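# Cap the LC fibre plug and seat it in the cable manager

## Task

Seat the dust cap all the way onto the LC jumper's plug, then leave that plug resting about level inside one of the cable manager's rings below the switch. Nothing except the cap may touch the plug's exposed tips. The jumper's cord must never be kinked, crushed or sharply bent, and its far end must not be yanked. The robot must not topple or be left leaning, or the task fails.

## Robot and tools

ROBOT. A LinearBot: an omnidirectional wheeled base with a column about 1.7 m high. A carriage rides the column (lift_m) and holds two identical six-joint arms with two-finger grippers. Arm bases sit about 0.57 m + lift_m above the floor, and carriage parts hang roughly 0.15 m under them. Reach is about 0.78 m from the shoulder but only about 0.38 m below the arm base. A hand is about 0.16 m long, 0.1 m wide (0.14 m open); fingertips taper to about 0.005 m thick. Parked arm: joints 1-6 = 0, 0.05, 0.05, 1.45, 0, 0. Cameras: carriage_camera (fixed, forward, tilted about 20 degrees down), left_wrist_camera and right_wrist_camera (looking past the fingertips).

FRAMES. Base frame: origin on the floor below the base centre, x forward, y left, z up, metres. left_hand and right_hand are reported in it: the point between the finger pads, with quat_wxyz (hand z along the fingers, y the opening direction). Odometry frame = base frame at scene start; base_odometry counts wheel turns only, so slip reads as travel; heading in rad, left positive, -3.142 to 3.142. Hand readings tend to sit above the true hand, more at long reach.

move. One action per call. Arguments:
- base: an object with exactly one key, each a relative offset from where the base last reported itself: translate_m (metres, forward +, -2 to 2), strafe_m (metres, left +, -2 to 2), rotate_rad (radians, counter-clockwise/left +, -6.3 to 6.3).
- joints: one flat object covering lift and both arms, keyed by name, each an absolute target (not an offset). lift_m 0 to 1 m. For left_ and right_ alike: joint1_rad -2.617 to 3.054 (swing about vertical, 0 forward, + left); joint2_rad 0 to 3.141 (shoulder: 0 upper arm back and level, 1.57 vertical, 3.14 forward level); joint3_rad 0 to 3.141 (elbow, 0 folded, 3.14 straight); joint4_rad -1.57 to 1.57 (wrist pitch, + lifts fingertips); joint5_rad -1.57 to 1.57 (wrist yaw, + turns fingertips right); joint6_rad -2.094 to 2.094 (roll about the finger axis, + clockwise seen from forearm); gripper_m 0 to 0.093 (pad gap in metres).
- speeds: per-action caps: translate_m and strafe_m 0.02-0.5 m/s, rotate_rad 0.05-1.57 rad/s, lift_m 0.08-0.27 m/s (default 0.25).
- min_time_s: 0.1-8 s, the shortest duration for arm and gripper motions; 2 or more straightens hand paths a little. Too short a value makes the arm jerk and overshoot.
- cameras: list from carriage_camera, left_wrist_camera, right_wrist_camera, all; [] for none.
- blocking: true/omitted waits until everything rests; false returns in about 0.5 s while motion continues. A later move overrides only the targets it names.
An action lasts at most about 14 s before time_out. A call with no action just reports state and images. Unknown keys make a call invalid; out-of-range values get it refused, and a refusal or an unplanned stop cancels the remaining move/wait/finished_scene calls in that reply.

wait(seconds 0-10, cameras): lets time pass, returns early once running moves settle. stop(cameras): brakes all running motions; braked parts report "stopped" and may keep pressing. zoom_image(camera, region [x0,y0,x1,y1] pixels, top-left origin, at most 504x504): enlarges part of that camera's latest image. read_manual(section "licences"): licence text only. finished_scene(scene = the current scene's number): ends the scene irreversibly; the goal must hold without the robot.

RESULTS. base_status/joint_status per motion: done, moving, off_target (rested short, may still push), contact_stop, time_out (target dropped, holds in place), not_followed (a self-collision check withheld arm targets), limit_stop_at_motor_heat. on_its_own lists what the robot did uncommanded ("held at" = target). motor_effort: percent of max, sign toward larger joint values, bracket = peak in last action; noisy and biased. A lift effort that keeps dropping while lowering means a hand rests on something. Joint torques follow joint order, include arm weight, wrap at ±28 N m for joints 1-3. Motor temperatures: per-arm block, joints then gripper. MOTOR HOT appears at 75 °C; at 100 °C that arm goes limp for 30-60 s (OVER-TEMPERATURE FAULT). Park arms to cool; avoid holding them stretched while thinking.

GRIPPER. Gripping a rigid part reads a little narrower (up to 0.005 m) or wider (up to 0.002 m) than the part; empty-closed reads 0.000-0.003. Slightly below first-contact reading grips gently; about 0.005 m below presses at full force (45-70 N per pad). For the delicate connector and cord keep targets close to contact width. To release, command well above the reading.

CAUTIONS. The base stops on wheel effort only, not for arm contact; arms have no contact stop and spring to target once freed. Arms move joints together so hands curve off the straight line; near objects, move in short steps. Don't let the arms collide or press on each other, and don't grip one gripper with the other. With joint 2 below 0.8, turning joint 1 outward 0.5 rad or more can hit the column. Tipping risk rises with a high carriage, stretched or loaded arms, pushing/pulling and abrupt stops; a rising hand z with no command means leaning. If pressed against something, back off about 0.2 m the way you came. Never reverse under a table edge into the column. Avoid drops, slams, hard pushes, knocking objects out of the work area, or striking fixed or heavy objects. Thinking time lets the scene run on.

Each tool is called after ">>>" as name([rows], argument=value, ...), one row to a line, values as JSON.

## Session

>>> move()

Scene clock: 0.00 s.
Joint torques (N m): no reading
Motor temperatures (°C): left_arm=[30 34 38 30 29 33 32] | right_arm=[31 36 36 30 31 30 33]
base_odometry: x=+0.000 y=+0.000 heading=+0.000
base_status: not commanded
joint_positions: lift_m=+0.300 left_joint1_rad=+0.009 left_joint2_rad=+0.036 left_joint3_rad=+0.044 left_joint4_rad=+1.438 left_joint5_rad=-0.049 left_joint6_rad=+0.018 left_gripper_m=+0.09396 right_joint1_rad=+0.000 right_joint2_rad=+0.053 right_joint3_rad=+0.056 right_joint4_rad=+1.416 right_joint5_rad=+0.010 right_joint6_rad=+0.042 right_gripper_m=+0.09396
joint_status: not commanded
motor_effort: lift_m=+35 drive_wheels=+1
left_hand: x=+0.2468 y=+0.3158 z=+1.2848 quat_wxyz=(+0.998, -0.024, +0.063, +0.015) (m; base frame)
right_hand: x=+0.2540 y=-0.3087 z=+1.2873 quat_wxyz=(+0.997, +0.006, +0.076, +0.020) (m; base frame)
pictures: carriage_camera, left_wrist_camera, right_wrist_camera
Images, in order (width x height): carriage_camera 896x504, left_wrist_camera 896x504, right_wrist_camera 896x504.

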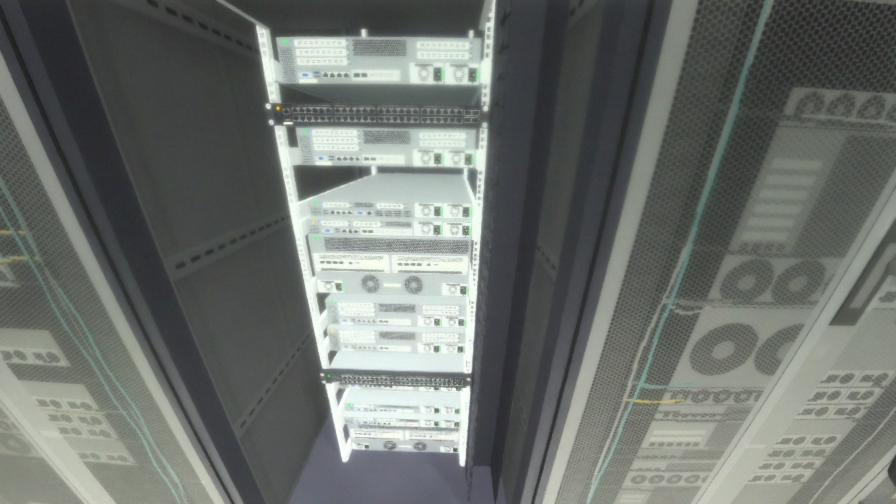

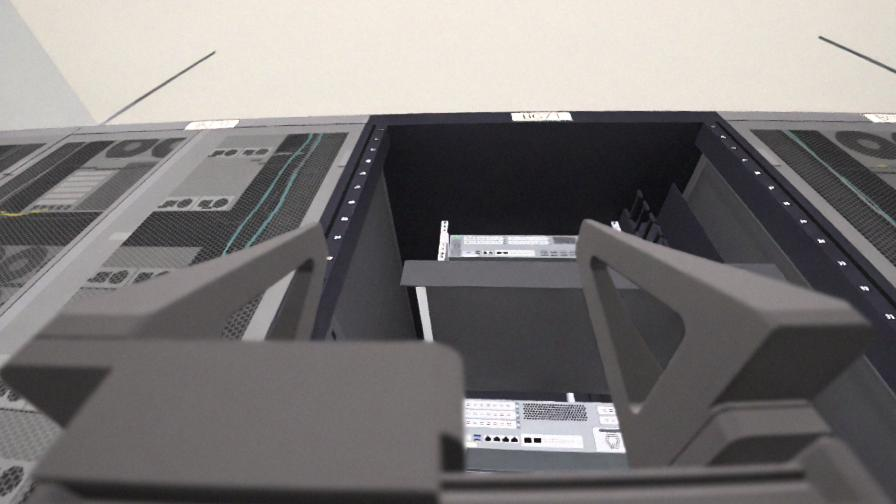

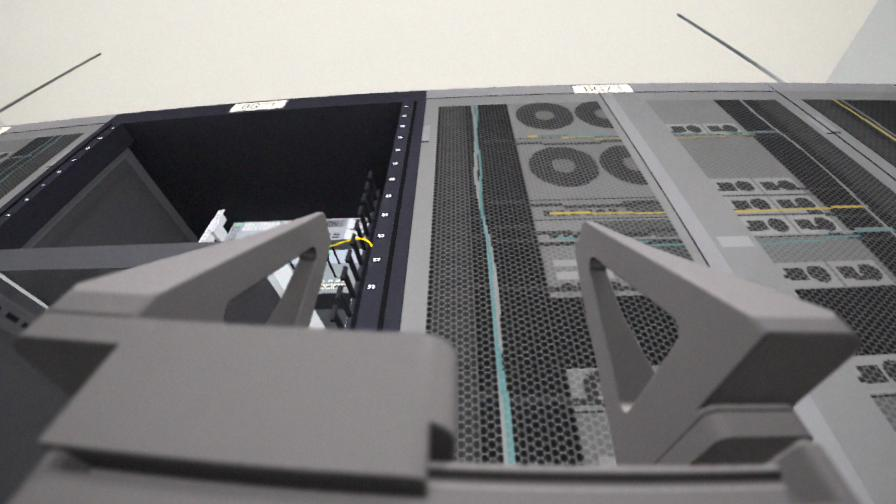

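>>> zoom_image(camera="carriage_camera", region=[240, 0, 520, 250])

>>> zoom_image(camera="carriage_camera", region=[300, 240, 520, 480])

>>> zoom_image(camera="right_wrist_camera", region=[180, 160, 440, 360])

>>> zoom_image(camera="left_wrist_camera", region=[380, 160, 760, 480])

Scaled by 1.800 from the camera's 896x504 image, which has a finer 1280x720 frame.

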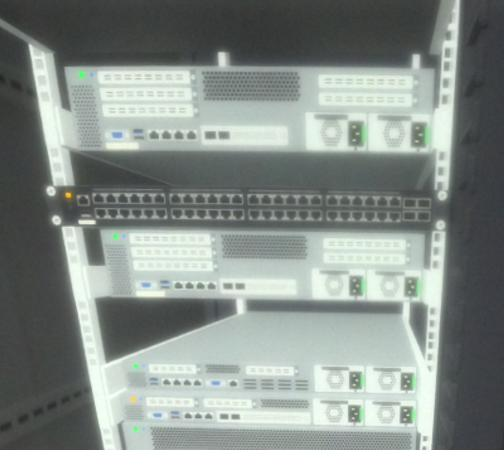

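Scaled by 2.100 from the camera's 896x504 image, which has a finer 1280x720 frame.

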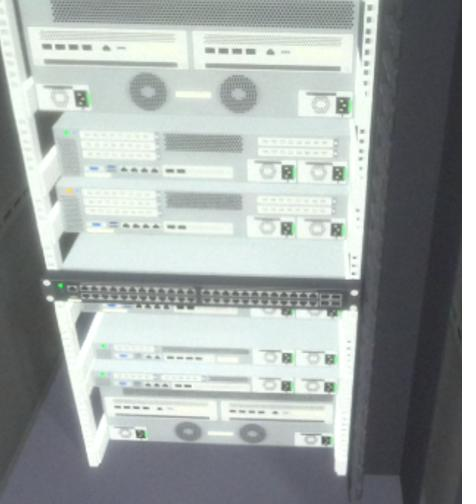

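Scaled by 1.938 from the camera's 896x504 image, which has a finer 1280x720 frame.

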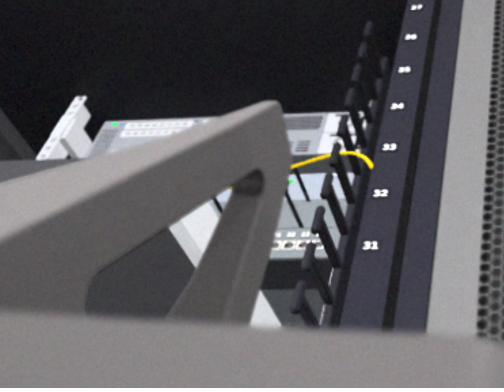

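Scaled by 1.326 from the camera's 896x504 image, which has a finer 1280x720 frame.

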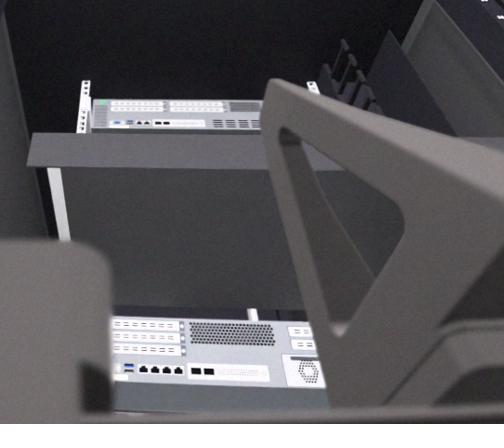

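>>> move(joints={"lift_m": 0.7}, cameras=["all"])

Scene clock: 12.47 s.
Joint torques (N m): left_arm=[0.05 3.67 6.53 -0.31 0.09 0.02] | right_arm=[-0.06 3.78 5.91 -0.17 -0.02 -0.12]
move: done
base_odometry: x=+0.000 y=+0.000 heading=+0.000
base_status: not commanded
joint_positions: lift_m=+0.700 left_joint1_rad=+0.009 left_joint2_rad=+0.036 left_joint3_rad=+0.044 left_joint4_rad=+1.438 left_joint5_rad=-0.049 left_joint6_rad=+0.018 left_gripper_m=+0.09396 right_joint1_rad=+0.000 right_joint2_rad=+0.053 right_joint3_rad=+0.056 right_joint4_rad=+1.416 right_joint5_rad=+0.010 right_joint6_rad=+0.042 right_gripper_m=+0.09396
joint_status: all done
motor_effort: lift_m=+35(43) drive_wheels=+1(5)
left_hand: x=+0.2468 y=+0.3158 z=+1.6848 quat_wxyz=(+0.998, -0.024, +0.063, +0.015) (m; base frame)
right_hand: x=+0.2540 y=-0.3087 z=+1.6873 quat_wxyz=(+0.997, +0.006, +0.076, +0.020) (m; base frame)
pictures: carriage_camera, left_wrist_camera, right_wrist_camera
Images, in order (width x height): carriage_camera 896x504, left_wrist_camera 896x504, right_wrist_camera 896x504.

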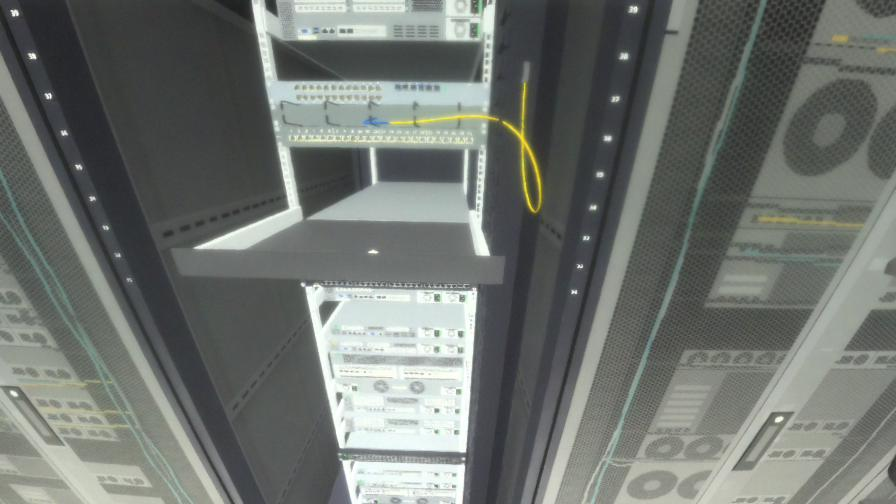

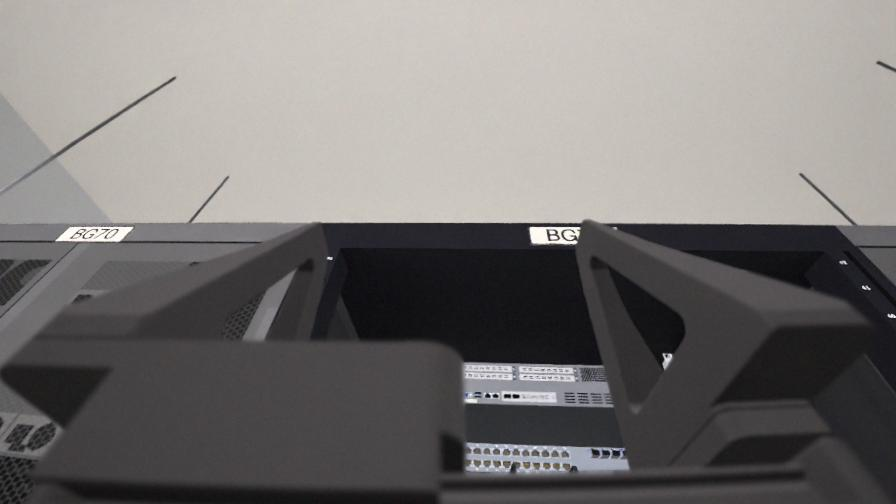

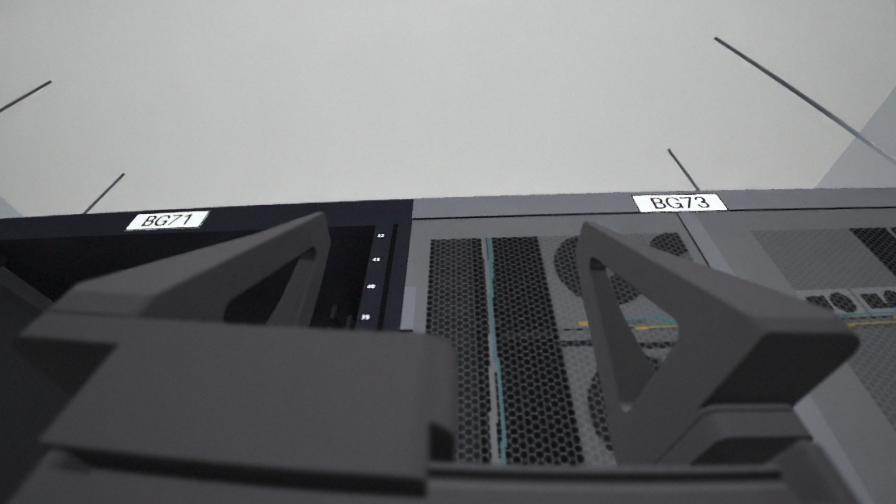

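>>> zoom_image(camera="carriage_camera", region=[250, 60, 560, 230])

>>> zoom_image(camera="carriage_camera", region=[340, 80, 500, 160])

>>> zoom_image(camera="carriage_camera", region=[270, 220, 510, 310])

Scaled by 1.626 from the camera's 896x504 image, which has a finer 1280x720 frame.

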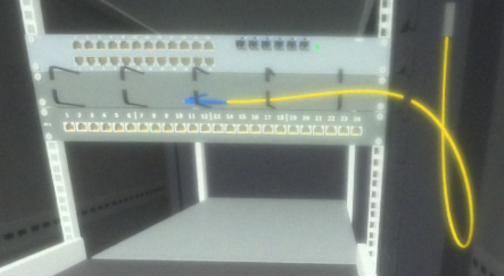

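Scaled by 3.150 from the camera's 896x504 image, which has a finer 1280x720 frame.

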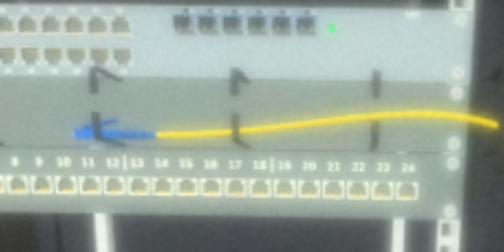

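Scaled by 2.100 from the camera's 896x504 image, which has a finer 1280x720 frame.

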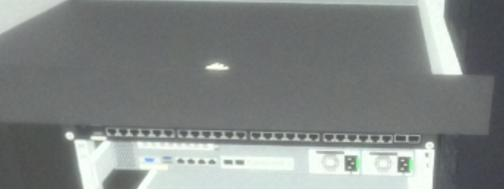

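>>> move(base={"strafe_m": 0.14}, speeds={"strafe_m": 0.15}, cameras=["carriage_camera"])

>>> zoom_image(camera="carriage_camera", region=[330, 60, 570, 195])

>>> zoom_image(camera="carriage_camera", region=[220, 160, 600, 310])

Scene clock: 93.67 s.
Joint torques (N m): left_arm=[0.03 3.7 6.49 -0.32 0.09 0.02] | right_arm=[-0.03 3.78 5.91 -0.17 -0.04 -0.11]
move: done
base_odometry: x=+0.000 y=+0.140 heading=+0.001
base_status: done
joint_positions: lift_m=+0.700 left_joint1_rad=+0.009 left_joint2_rad=+0.036 left_joint3_rad=+0.044 left_joint4_rad=+1.438 left_joint5_rad=-0.049 left_joint6_rad=+0.018 left_gripper_m=+0.09396 right_joint1_rad=+0.000 right_joint2_rad=+0.053 right_joint3_rad=+0.056 right_joint4_rad=+1.416 right_joint5_rad=+0.010 right_joint6_rad=+0.042 right_gripper_m=+0.09396
joint_status: not commanded
motor_effort: lift_m=+35(36) drive_wheels=+5(12)
left_hand: x=+0.2468 y=+0.3158 z=+1.6848 quat_wxyz=(+0.998, -0.024, +0.063, +0.015) (m; base frame)
right_hand: x=+0.2540 y=-0.3087 z=+1.6873 quat_wxyz=(+0.997, +0.006, +0.076, +0.020) (m; base frame)
pictures: carriage_camera
Images, in order (width x height): carriage_camera 896x504.

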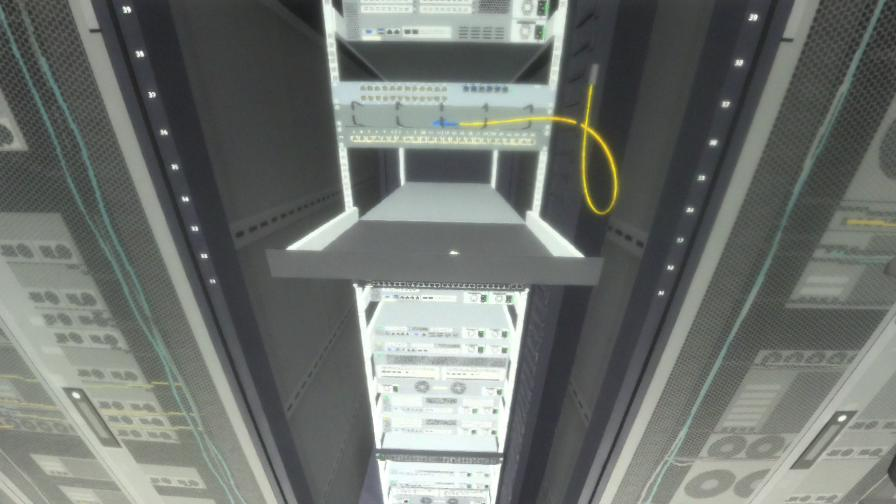

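Scaled by 2.100 from the camera's 896x504 image, which has a finer 1280x720 frame.

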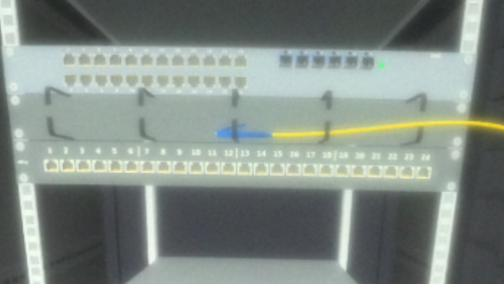

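Scaled by 1.326 from the camera's 896x504 image, which has a finer 1280x720 frame.

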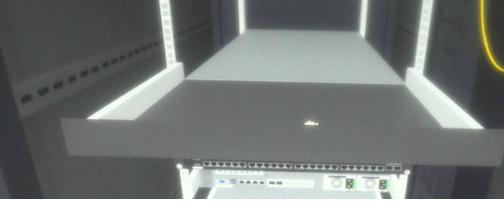

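>>> move(joints={"lift_m": 0.85}, cameras=["carriage_camera"])

>>> move(joints={"left_joint1_rad": -1.144, "left_joint2_rad": 1.051, "left_joint3_rad": 0.863, "left_joint4_rad": 0.188, "left_joint5_rad": -0.844, "left_joint6_rad": 0.0}, min_time_s=3, cameras=["all"])

Scene clock: 125.60 s.
Joint torques (N m): left_arm=[0.06 3.67 6.49 -0.31 0.09 0.02] | right_arm=[-0.03 3.79 5.91 -0.17 -0.02 -0.12]
move: done
base_odometry: x=+0.000 y=+0.140 heading=+0.001
base_status: not commanded
joint_positions: lift_m=+0.850 left_joint1_rad=+0.009 left_joint2_rad=+0.036 left_joint3_rad=+0.044 left_joint4_rad=+1.438 left_joint5_rad=-0.049 left_joint6_rad=+0.018 left_gripper_m=+0.09396 right_joint1_rad=+0.000 right_joint2_rad=+0.053 right_joint3_rad=+0.056 right_joint4_rad=+1.416 right_joint5_rad=+0.010 right_joint6_rad=+0.042 right_gripper_m=+0.09396
joint_status: all done
motor_effort: lift_m=+35(43) drive_wheels=-4(6)
left_hand: x=+0.2468 y=+0.3158 z=+1.8348 quat_wxyz=(+0.998, -0.024, +0.063, +0.015) (m; base frame)
right_hand: x=+0.2540 y=-0.3087 z=+1.8373 quat_wxyz=(+0.997, +0.006, +0.076, +0.020) (m; base frame)
pictures: carriage_camera
Images, in order (width x height): carriage_camera 896x504.

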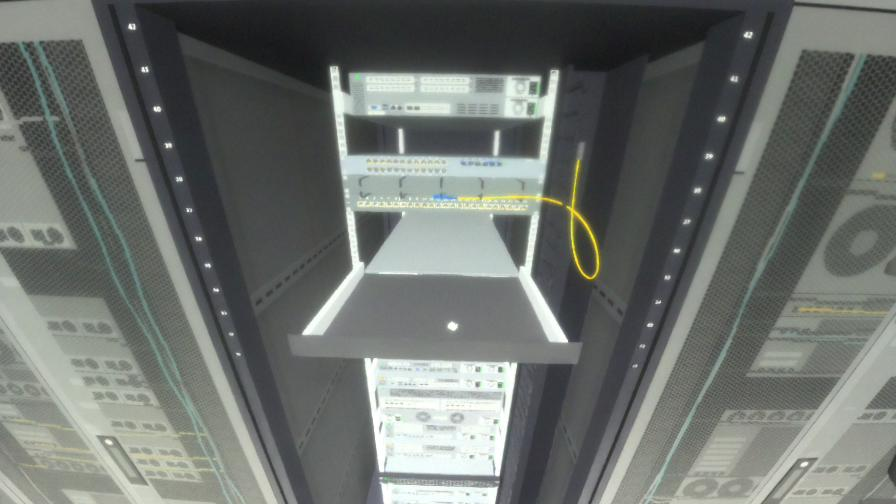

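Scene clock: 128.90 s.
Joint torques (N m): left_arm=[-0.57 -1.88 11.89 1.81 -0.09 -0.09] | right_arm=[-0.05 3.78 5.9 -0.17 -0.02 -0.12]
move: done
base_odometry: x=+0.000 y=+0.140 heading=+0.001
base_status: not commanded
joint_positions: lift_m=+0.850 left_joint1_rad=-1.136 left_joint2_rad=+1.042 left_joint3_rad=+0.823 left_joint4_rad=+0.197 left_joint5_rad=-0.829 left_joint6_rad=+0.010 left_gripper_m=+0.09396 right_joint1_rad=+0.000 right_joint2_rad=+0.053 right_joint3_rad=+0.056 right_joint4_rad=+1.416 right_joint5_rad=+0.010 right_joint6_rad=+0.042 right_gripper_m=+0.09396
joint_status: all done
motor_effort: lift_m=+35(35) drive_wheels=-4(6)
left_hand: x=+0.4708 y=+0.0611 z=+1.7463 quat_wxyz=(+0.695, +0.118, +0.703, -0.098) (m; base frame)
right_hand: x=+0.2540 y=-0.3087 z=+1.8373 quat_wxyz=(+0.997, +0.006, +0.076, +0.020) (m; base frame)
pictures: carriage_camera, left_wrist_camera, right_wrist_camera
Images, in order (width x height): carriage_camera 896x504, left_wrist_camera 896x504, right_wrist_camera 896x504.

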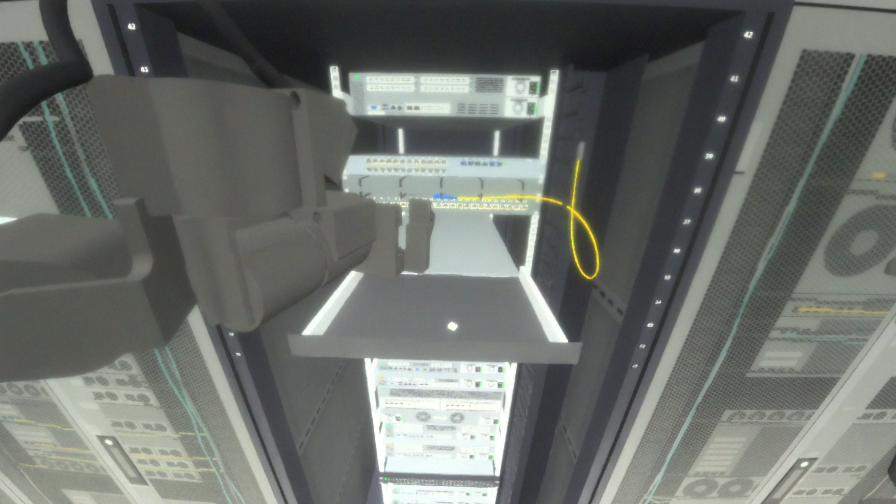

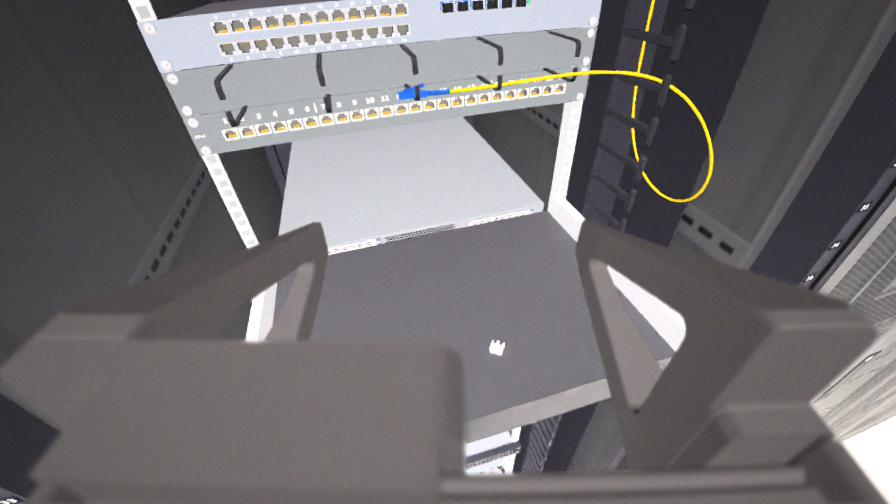

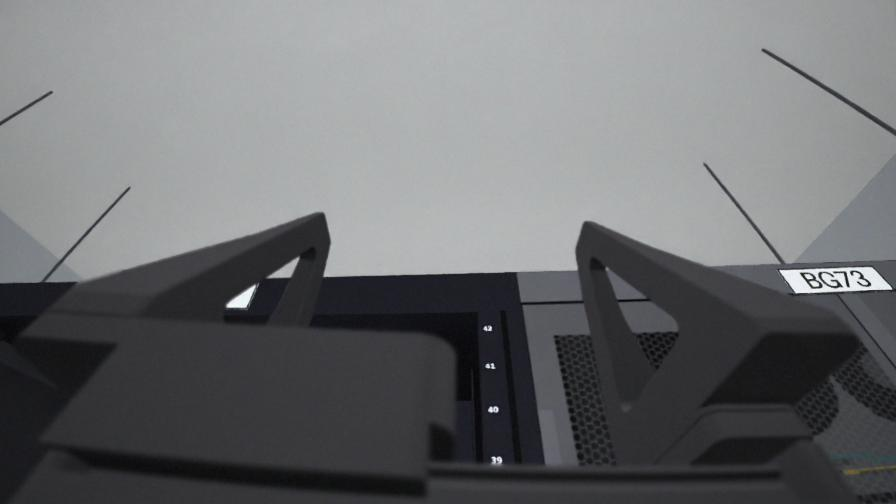

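>>> zoom_image(camera="left_wrist_camera", region=[340, 20, 600, 150])

>>> zoom_image(camera="left_wrist_camera", region=[460, 320, 540, 370])

>>> zoom_image(camera="left_wrist_camera", region=[380, 60, 480, 120])

>>> zoom_image(camera="carriage_camera", region=[410, 300, 490, 350])

Scaled by 1.938 from the camera's 896x504 image, which has a finer 1280x720 frame.

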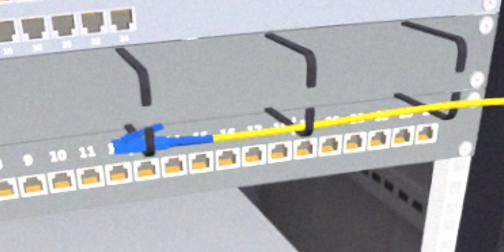

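Scaled by 6.300 from the camera's 896x504 image, which has a finer 1280x720 frame.

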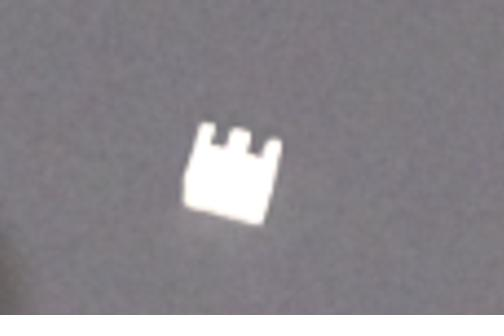

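Scaled by 5.040 from the camera's 896x504 image, which has a finer 1280x720 frame.

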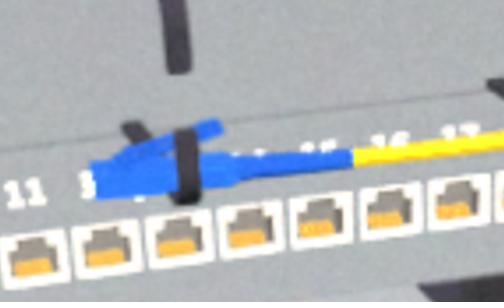

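Scaled by 6.300 from the camera's 896x504 image, which has a finer 1280x720 frame.

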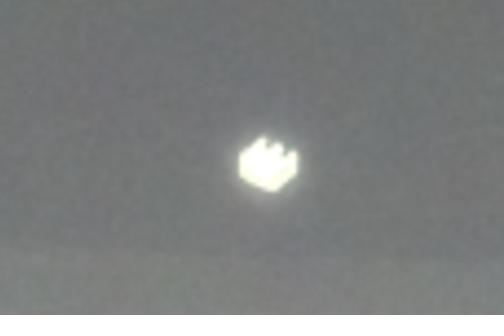

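>>> move(joints={"left_joint1_rad": -0.594, "left_joint2_rad": 1.387, "left_joint3_rad": 1.38, "left_joint4_rad": 0.02, "left_joint5_rad": -0.094, "left_joint6_rad": 0.0}, min_time_s=2.5, cameras=["left_wrist_camera", "carriage_camera"])

>>> zoom_image(camera="left_wrist_camera", region=[330, 160, 570, 300])

Scene clock: 231.77 s.
Joint torques (N m): left_arm=[0.68 -4.31 11.92 2.05 0.18 -0.09] | right_arm=[-0.01 3.79 5.93 -0.17 -0.01 -0.11]
Motor temperatures (°C): left_arm=[30 35 54 39 29 33 32] | right_arm=[31 37 40 30 31 30 33]
move: done
base_odometry: x=+0.000 y=+0.140 heading=+0.001
base_status: not commanded
joint_positions: lift_m=+0.850 left_joint1_rad=-0.602 left_joint2_rad=+1.375 left_joint3_rad=+1.339 left_joint4_rad=+0.028 left_joint5_rad=-0.109 left_joint6_rad=+0.010 left_gripper_m=+0.09396 right_joint1_rad=+0.000 right_joint2_rad=+0.053 right_joint3_rad=+0.056 right_joint4_rad=+1.416 right_joint5_rad=+0.010 right_joint6_rad=+0.042 right_gripper_m=+0.09396
joint_status: all done
motor_effort: lift_m=+35(36) drive_wheels=-2(5)
left_hand: x=+0.6073 y=+0.0606 z=+1.8257 quat_wxyz=(+0.684, +0.177, +0.687, -0.168) (m; base frame)
right_hand: x=+0.2540 y=-0.3087 z=+1.8373 quat_wxyz=(+0.997, +0.006, +0.076, +0.020) (m; base frame)
pictures: carriage_camera, left_wrist_camera
Images, in order (width x height): carriage_camera 896x504, left_wrist_camera 896x504.

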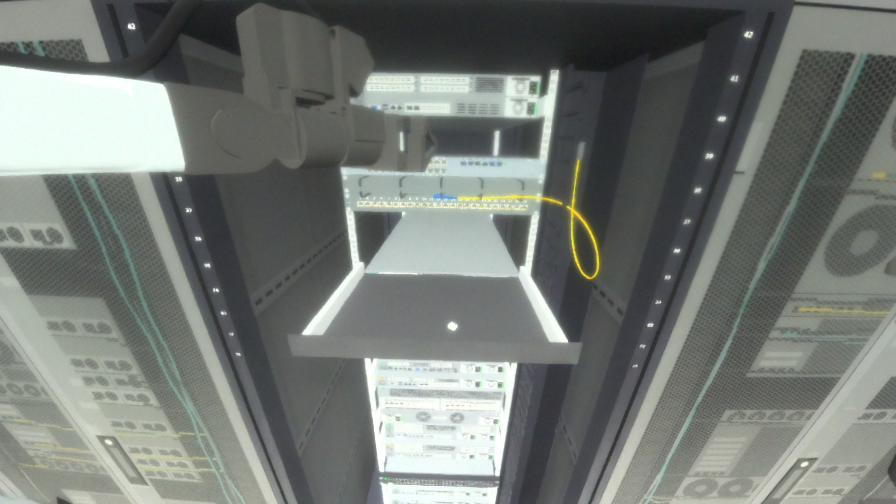

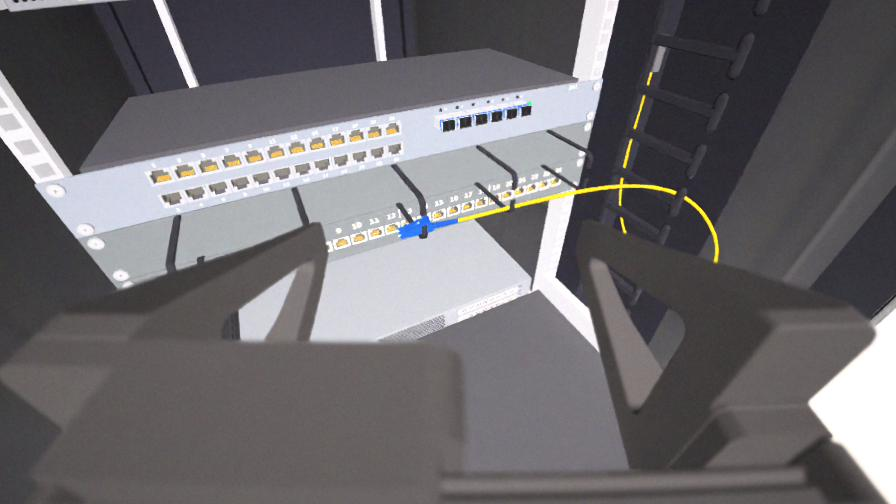

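Scaled by 2.100 from the camera's 896x504 image, which has a finer 1280x720 frame.

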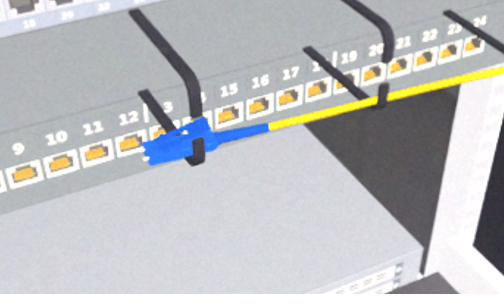

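>>> zoom_image(camera="left_wrist_camera", region=[385, 190, 475, 250])

Scaled by 5.600 from the camera's 896x504 image, which has a finer 1280x720 frame.

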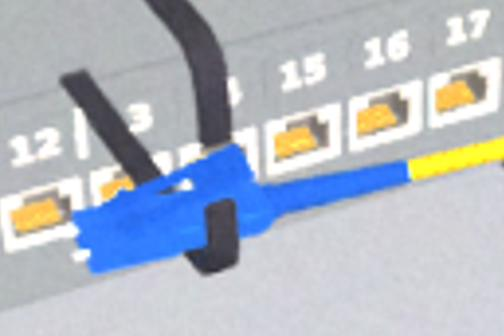

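>>> move(joints={"left_joint1_rad": -0.846, "left_joint2_rad": 1.436, "left_joint3_rad": 1.35, "left_joint4_rad": -0.669, "left_joint5_rad": 0, "left_joint6_rad": 0.0}, min_time_s=2.5, cameras=["left_wrist_camera", "carriage_camera"])

>>> zoom_image(camera="left_wrist_camera", region=[400, 180, 520, 260])

Scene clock: 316.47 s.
Joint torques (N m): left_arm=[-0.58 -4.52 9.07 1.72 0.19 -0.09] | right_arm=[-0.03 3.79 5.91 -0.17 -0.02 -0.11]
Motor temperatures (°C): left_arm=[29 36 56 40 29 33 32] | right_arm=[31 36 40 30 31 30 33]
move: done
base_odometry: x=+0.000 y=+0.140 heading=+0.001
base_status: not commanded
joint_positions: lift_m=+0.850 left_joint1_rad=-0.838 left_joint2_rad=+1.424 left_joint3_rad=+1.339 left_joint4_rad=-0.661 left_joint5_rad=-0.014 left_joint6_rad=+0.010 left_gripper_m=+0.09396 right_joint1_rad=+0.000 right_joint2_rad=+0.053 right_joint3_rad=+0.056 right_joint4_rad=+1.416 right_joint5_rad=+0.010 right_joint6_rad=+0.042 right_gripper_m=+0.09396
joint_status: all done
motor_effort: lift_m=+35(36) drive_wheels=-6(7)
left_hand: x=+0.4932 y=+0.0017 z=+1.6496 quat_wxyz=(+0.370, +0.374, +0.836, -0.156) (m; base frame)
right_hand: x=+0.2540 y=-0.3087 z=+1.8373 quat_wxyz=(+0.997, +0.006, +0.076, +0.020) (m; base frame)
pictures: carriage_camera, left_wrist_camera
Images, in order (width x height): carriage_camera 896x504, left_wrist_camera 896x504.

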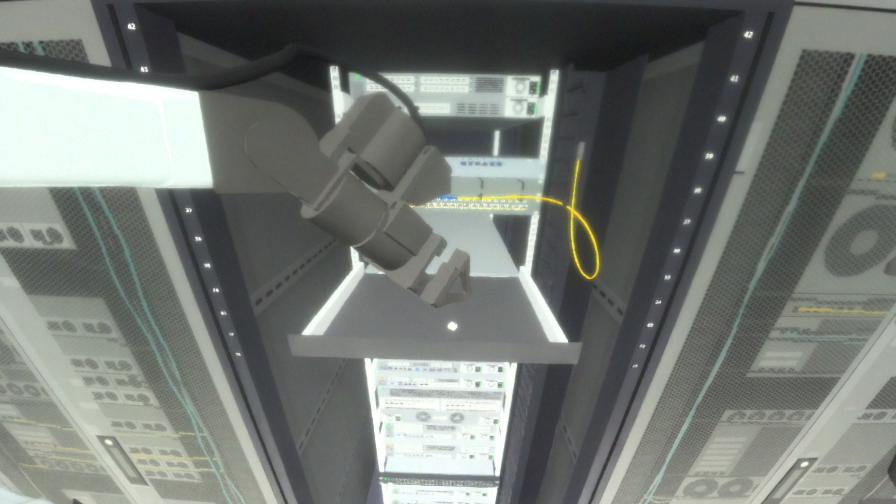

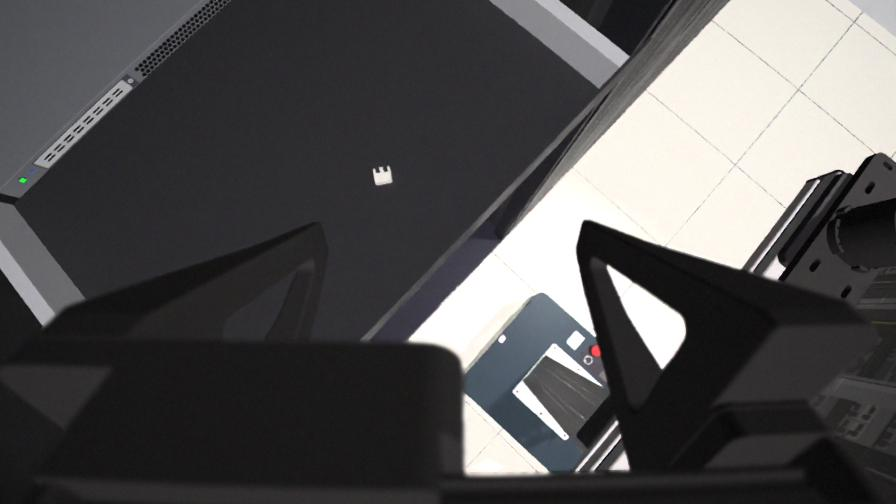

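Scaled by 4.200 from the camera's 896x504 image, which has a finer 1280x720 frame.

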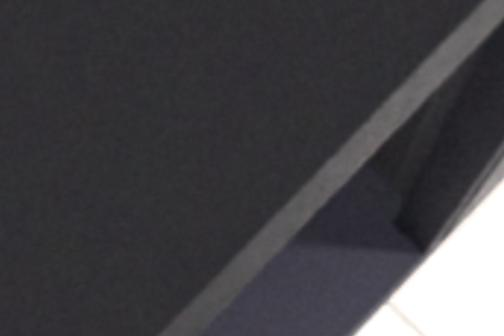

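>>> zoom_image(camera="carriage_camera", region=[390, 220, 510, 350])

>>> zoom_image(camera="left_wrist_camera", region=[350, 150, 420, 200])

Scaled by 3.877 from the camera's 896x504 image, which has a finer 1280x720 frame.

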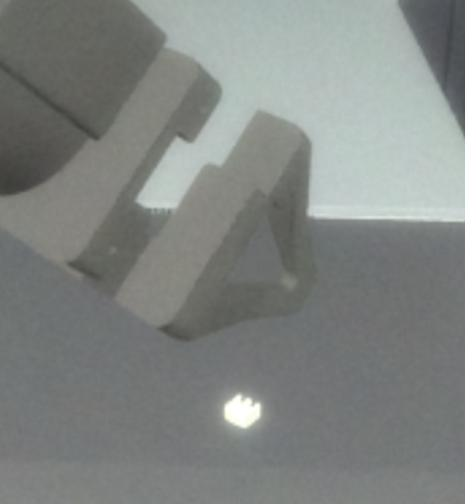

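Scaled by 7.200 from the camera's 896x504 image, which has a finer 1280x720 frame.

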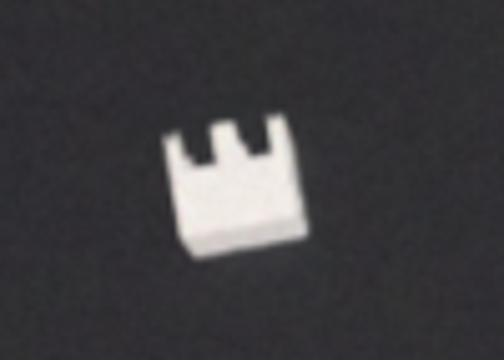

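>>> move(joints={"left_joint1_rad": -0.73, "left_joint2_rad": 1.654, "left_joint3_rad": 1.472, "left_joint4_rad": -0.61, "left_joint5_rad": 0.014}, min_time_s=1.5, cameras=["left_wrist_camera", "carriage_camera"])

>>> zoom_image(camera="carriage_camera", region=[390, 220, 510, 350])

Scene clock: 357.70 s.
Joint torques (N m): left_arm=[0.66 -6.23 11.6 1.86 0.18 -0.09] | right_arm=[-0.03 3.81 5.91 -0.17 -0.02 -0.12]
Motor temperatures (°C): left_arm=[29 37 55 41 29 33 32] | right_arm=[31 36 41 30 31 30 33]
move: done
base_odometry: x=+0.000 y=+0.140 heading=+0.001
base_status: not commanded
joint_positions: lift_m=+0.850 left_joint1_rad=-0.738 left_joint2_rad=+1.640 left_joint3_rad=+1.432 left_joint4_rad=-0.625 left_joint5_rad=+0.000 left_joint6_rad=+0.010 left_gripper_m=+0.09396 right_joint1_rad=+0.000 right_joint2_rad=+0.053 right_joint3_rad=+0.056 right_joint4_rad=+1.416 right_joint5_rad=+0.010 right_joint6_rad=+0.042 right_gripper_m=+0.09396
joint_status: all done
motor_effort: lift_m=+35(36) drive_wheels=-1(7)
left_hand: x=+0.5536 y=-0.0005 z=+1.6055 quat_wxyz=(+0.337, +0.341, +0.868, -0.128) (m; base frame)
right_hand: x=+0.2540 y=-0.3087 z=+1.8373 quat_wxyz=(+0.997, +0.006, +0.076, +0.020) (m; base frame)
pictures: carriage_camera, left_wrist_camera
Images, in order (width x height): carriage_camera 896x504, left_wrist_camera 896x504.

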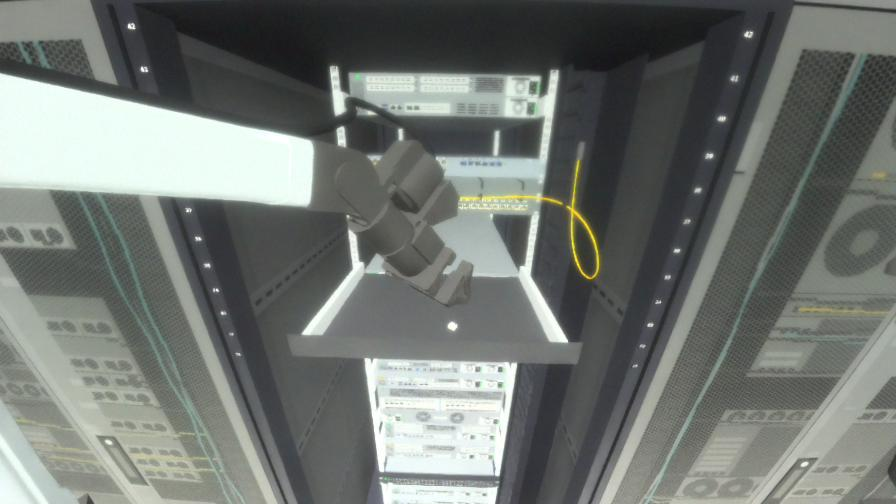

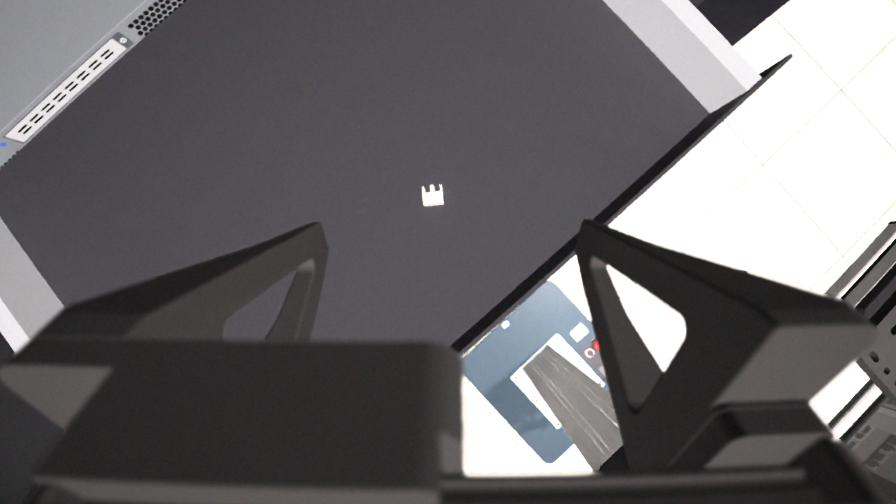

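Scaled by 3.877 from the camera's 896x504 image, which has a finer 1280x720 frame.

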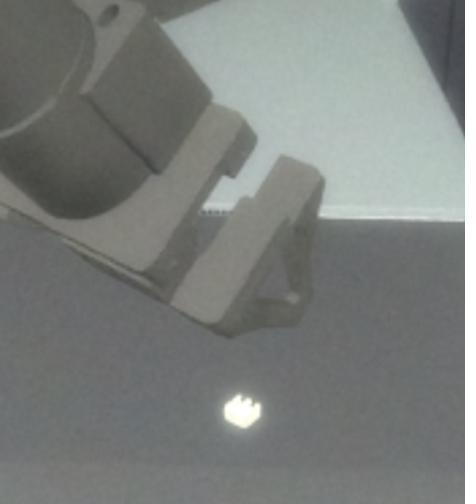

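>>> move(joints={"left_joint1_rad": -0.705, "left_joint2_rad": 1.745, "left_joint3_rad": 1.34, "left_joint4_rad": -0.37, "left_joint5_rad": 0.014}, min_time_s=1.5, cameras=["left_wrist_camera", "carriage_camera"])

>>> zoom_image(camera="left_wrist_camera", region=[390, 170, 510, 260])

>>> zoom_image(camera="carriage_camera", region=[390, 250, 510, 360])

Scene clock: 407.63 s.
Joint torques (N m): left_arm=[0.7 -7.02 6.71 1.96 0.18 -0.09] | right_arm=[-0.02 3.79 5.91 -0.17 -0.02 -0.11]
Motor temperatures (°C): left_arm=[29 39 63 41 29 33 32] | right_arm=[31 36 41 30 31 30 33]
move: done
base_odometry: x=+0.000 y=+0.140 heading=+0.001
base_status: not commanded
joint_positions: lift_m=+0.850 left_joint1_rad=-0.713 left_joint2_rad=+1.730 left_joint3_rad=+1.357 left_joint4_rad=-0.387 left_joint5_rad=+0.001 left_joint6_rad=+0.010 left_gripper_m=+0.09396 right_joint1_rad=+0.000 right_joint2_rad=+0.053 right_joint3_rad=+0.056 right_joint4_rad=+1.416 right_joint5_rad=+0.010 right_joint6_rad=+0.042 right_gripper_m=+0.09396
joint_status: all done
motor_effort: lift_m=+35(36) drive_wheels=+1(5)
left_hand: x=+0.5871 y=-0.0147 z=+1.5738 quat_wxyz=(+0.370, +0.325, +0.859, -0.136) (m; base frame)
right_hand: x=+0.2540 y=-0.3087 z=+1.8373 quat_wxyz=(+0.997, +0.006, +0.076, +0.020) (m; base frame)
pictures: carriage_camera, left_wrist_camera
Images, in order (width x height): carriage_camera 896x504, left_wrist_camera 896x504.

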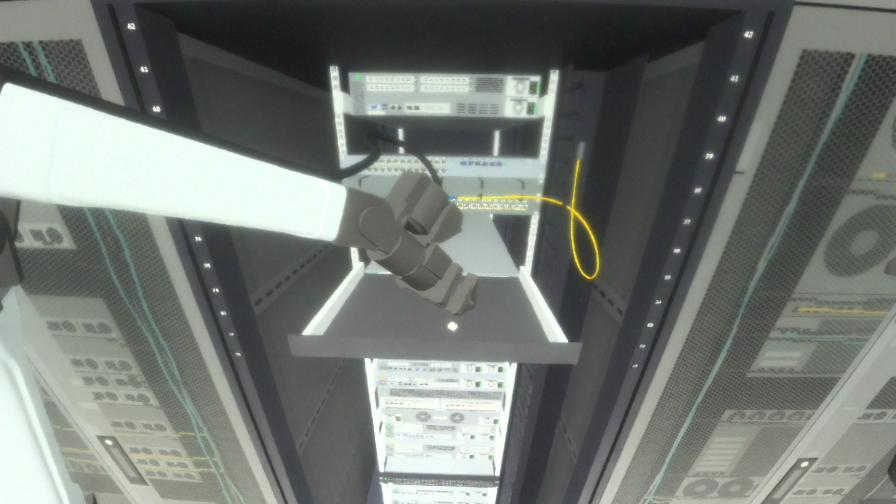

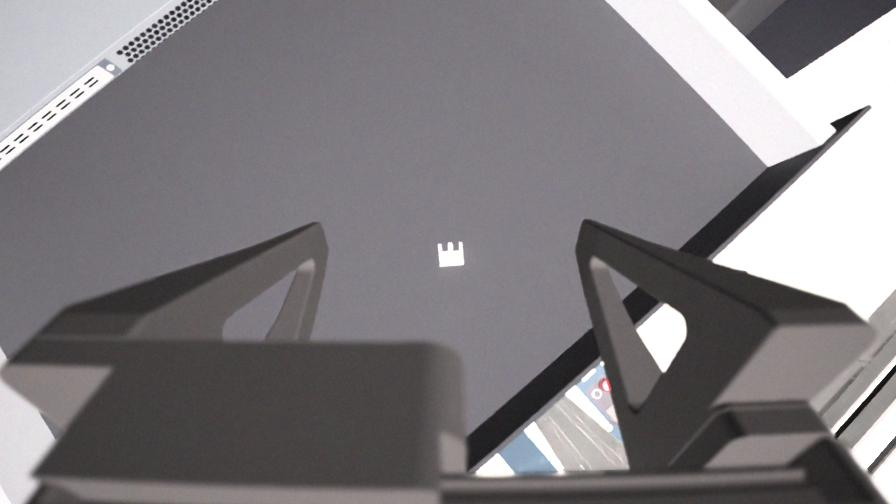

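Scaled by 4.200 from the camera's 896x504 image, which has a finer 1280x720 frame.

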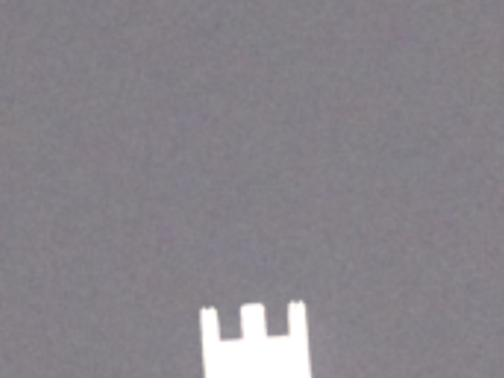

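Scaled by 4.200 from the camera's 896x504 image, which has a finer 1280x720 frame.

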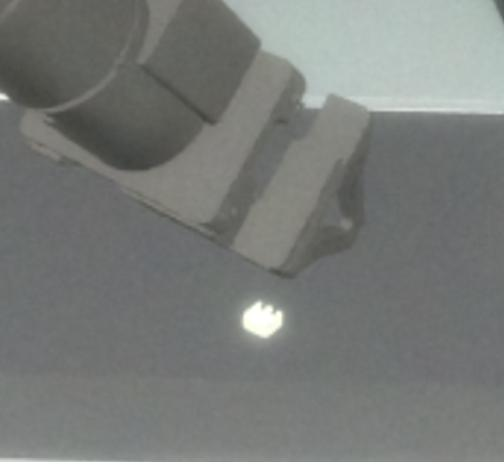

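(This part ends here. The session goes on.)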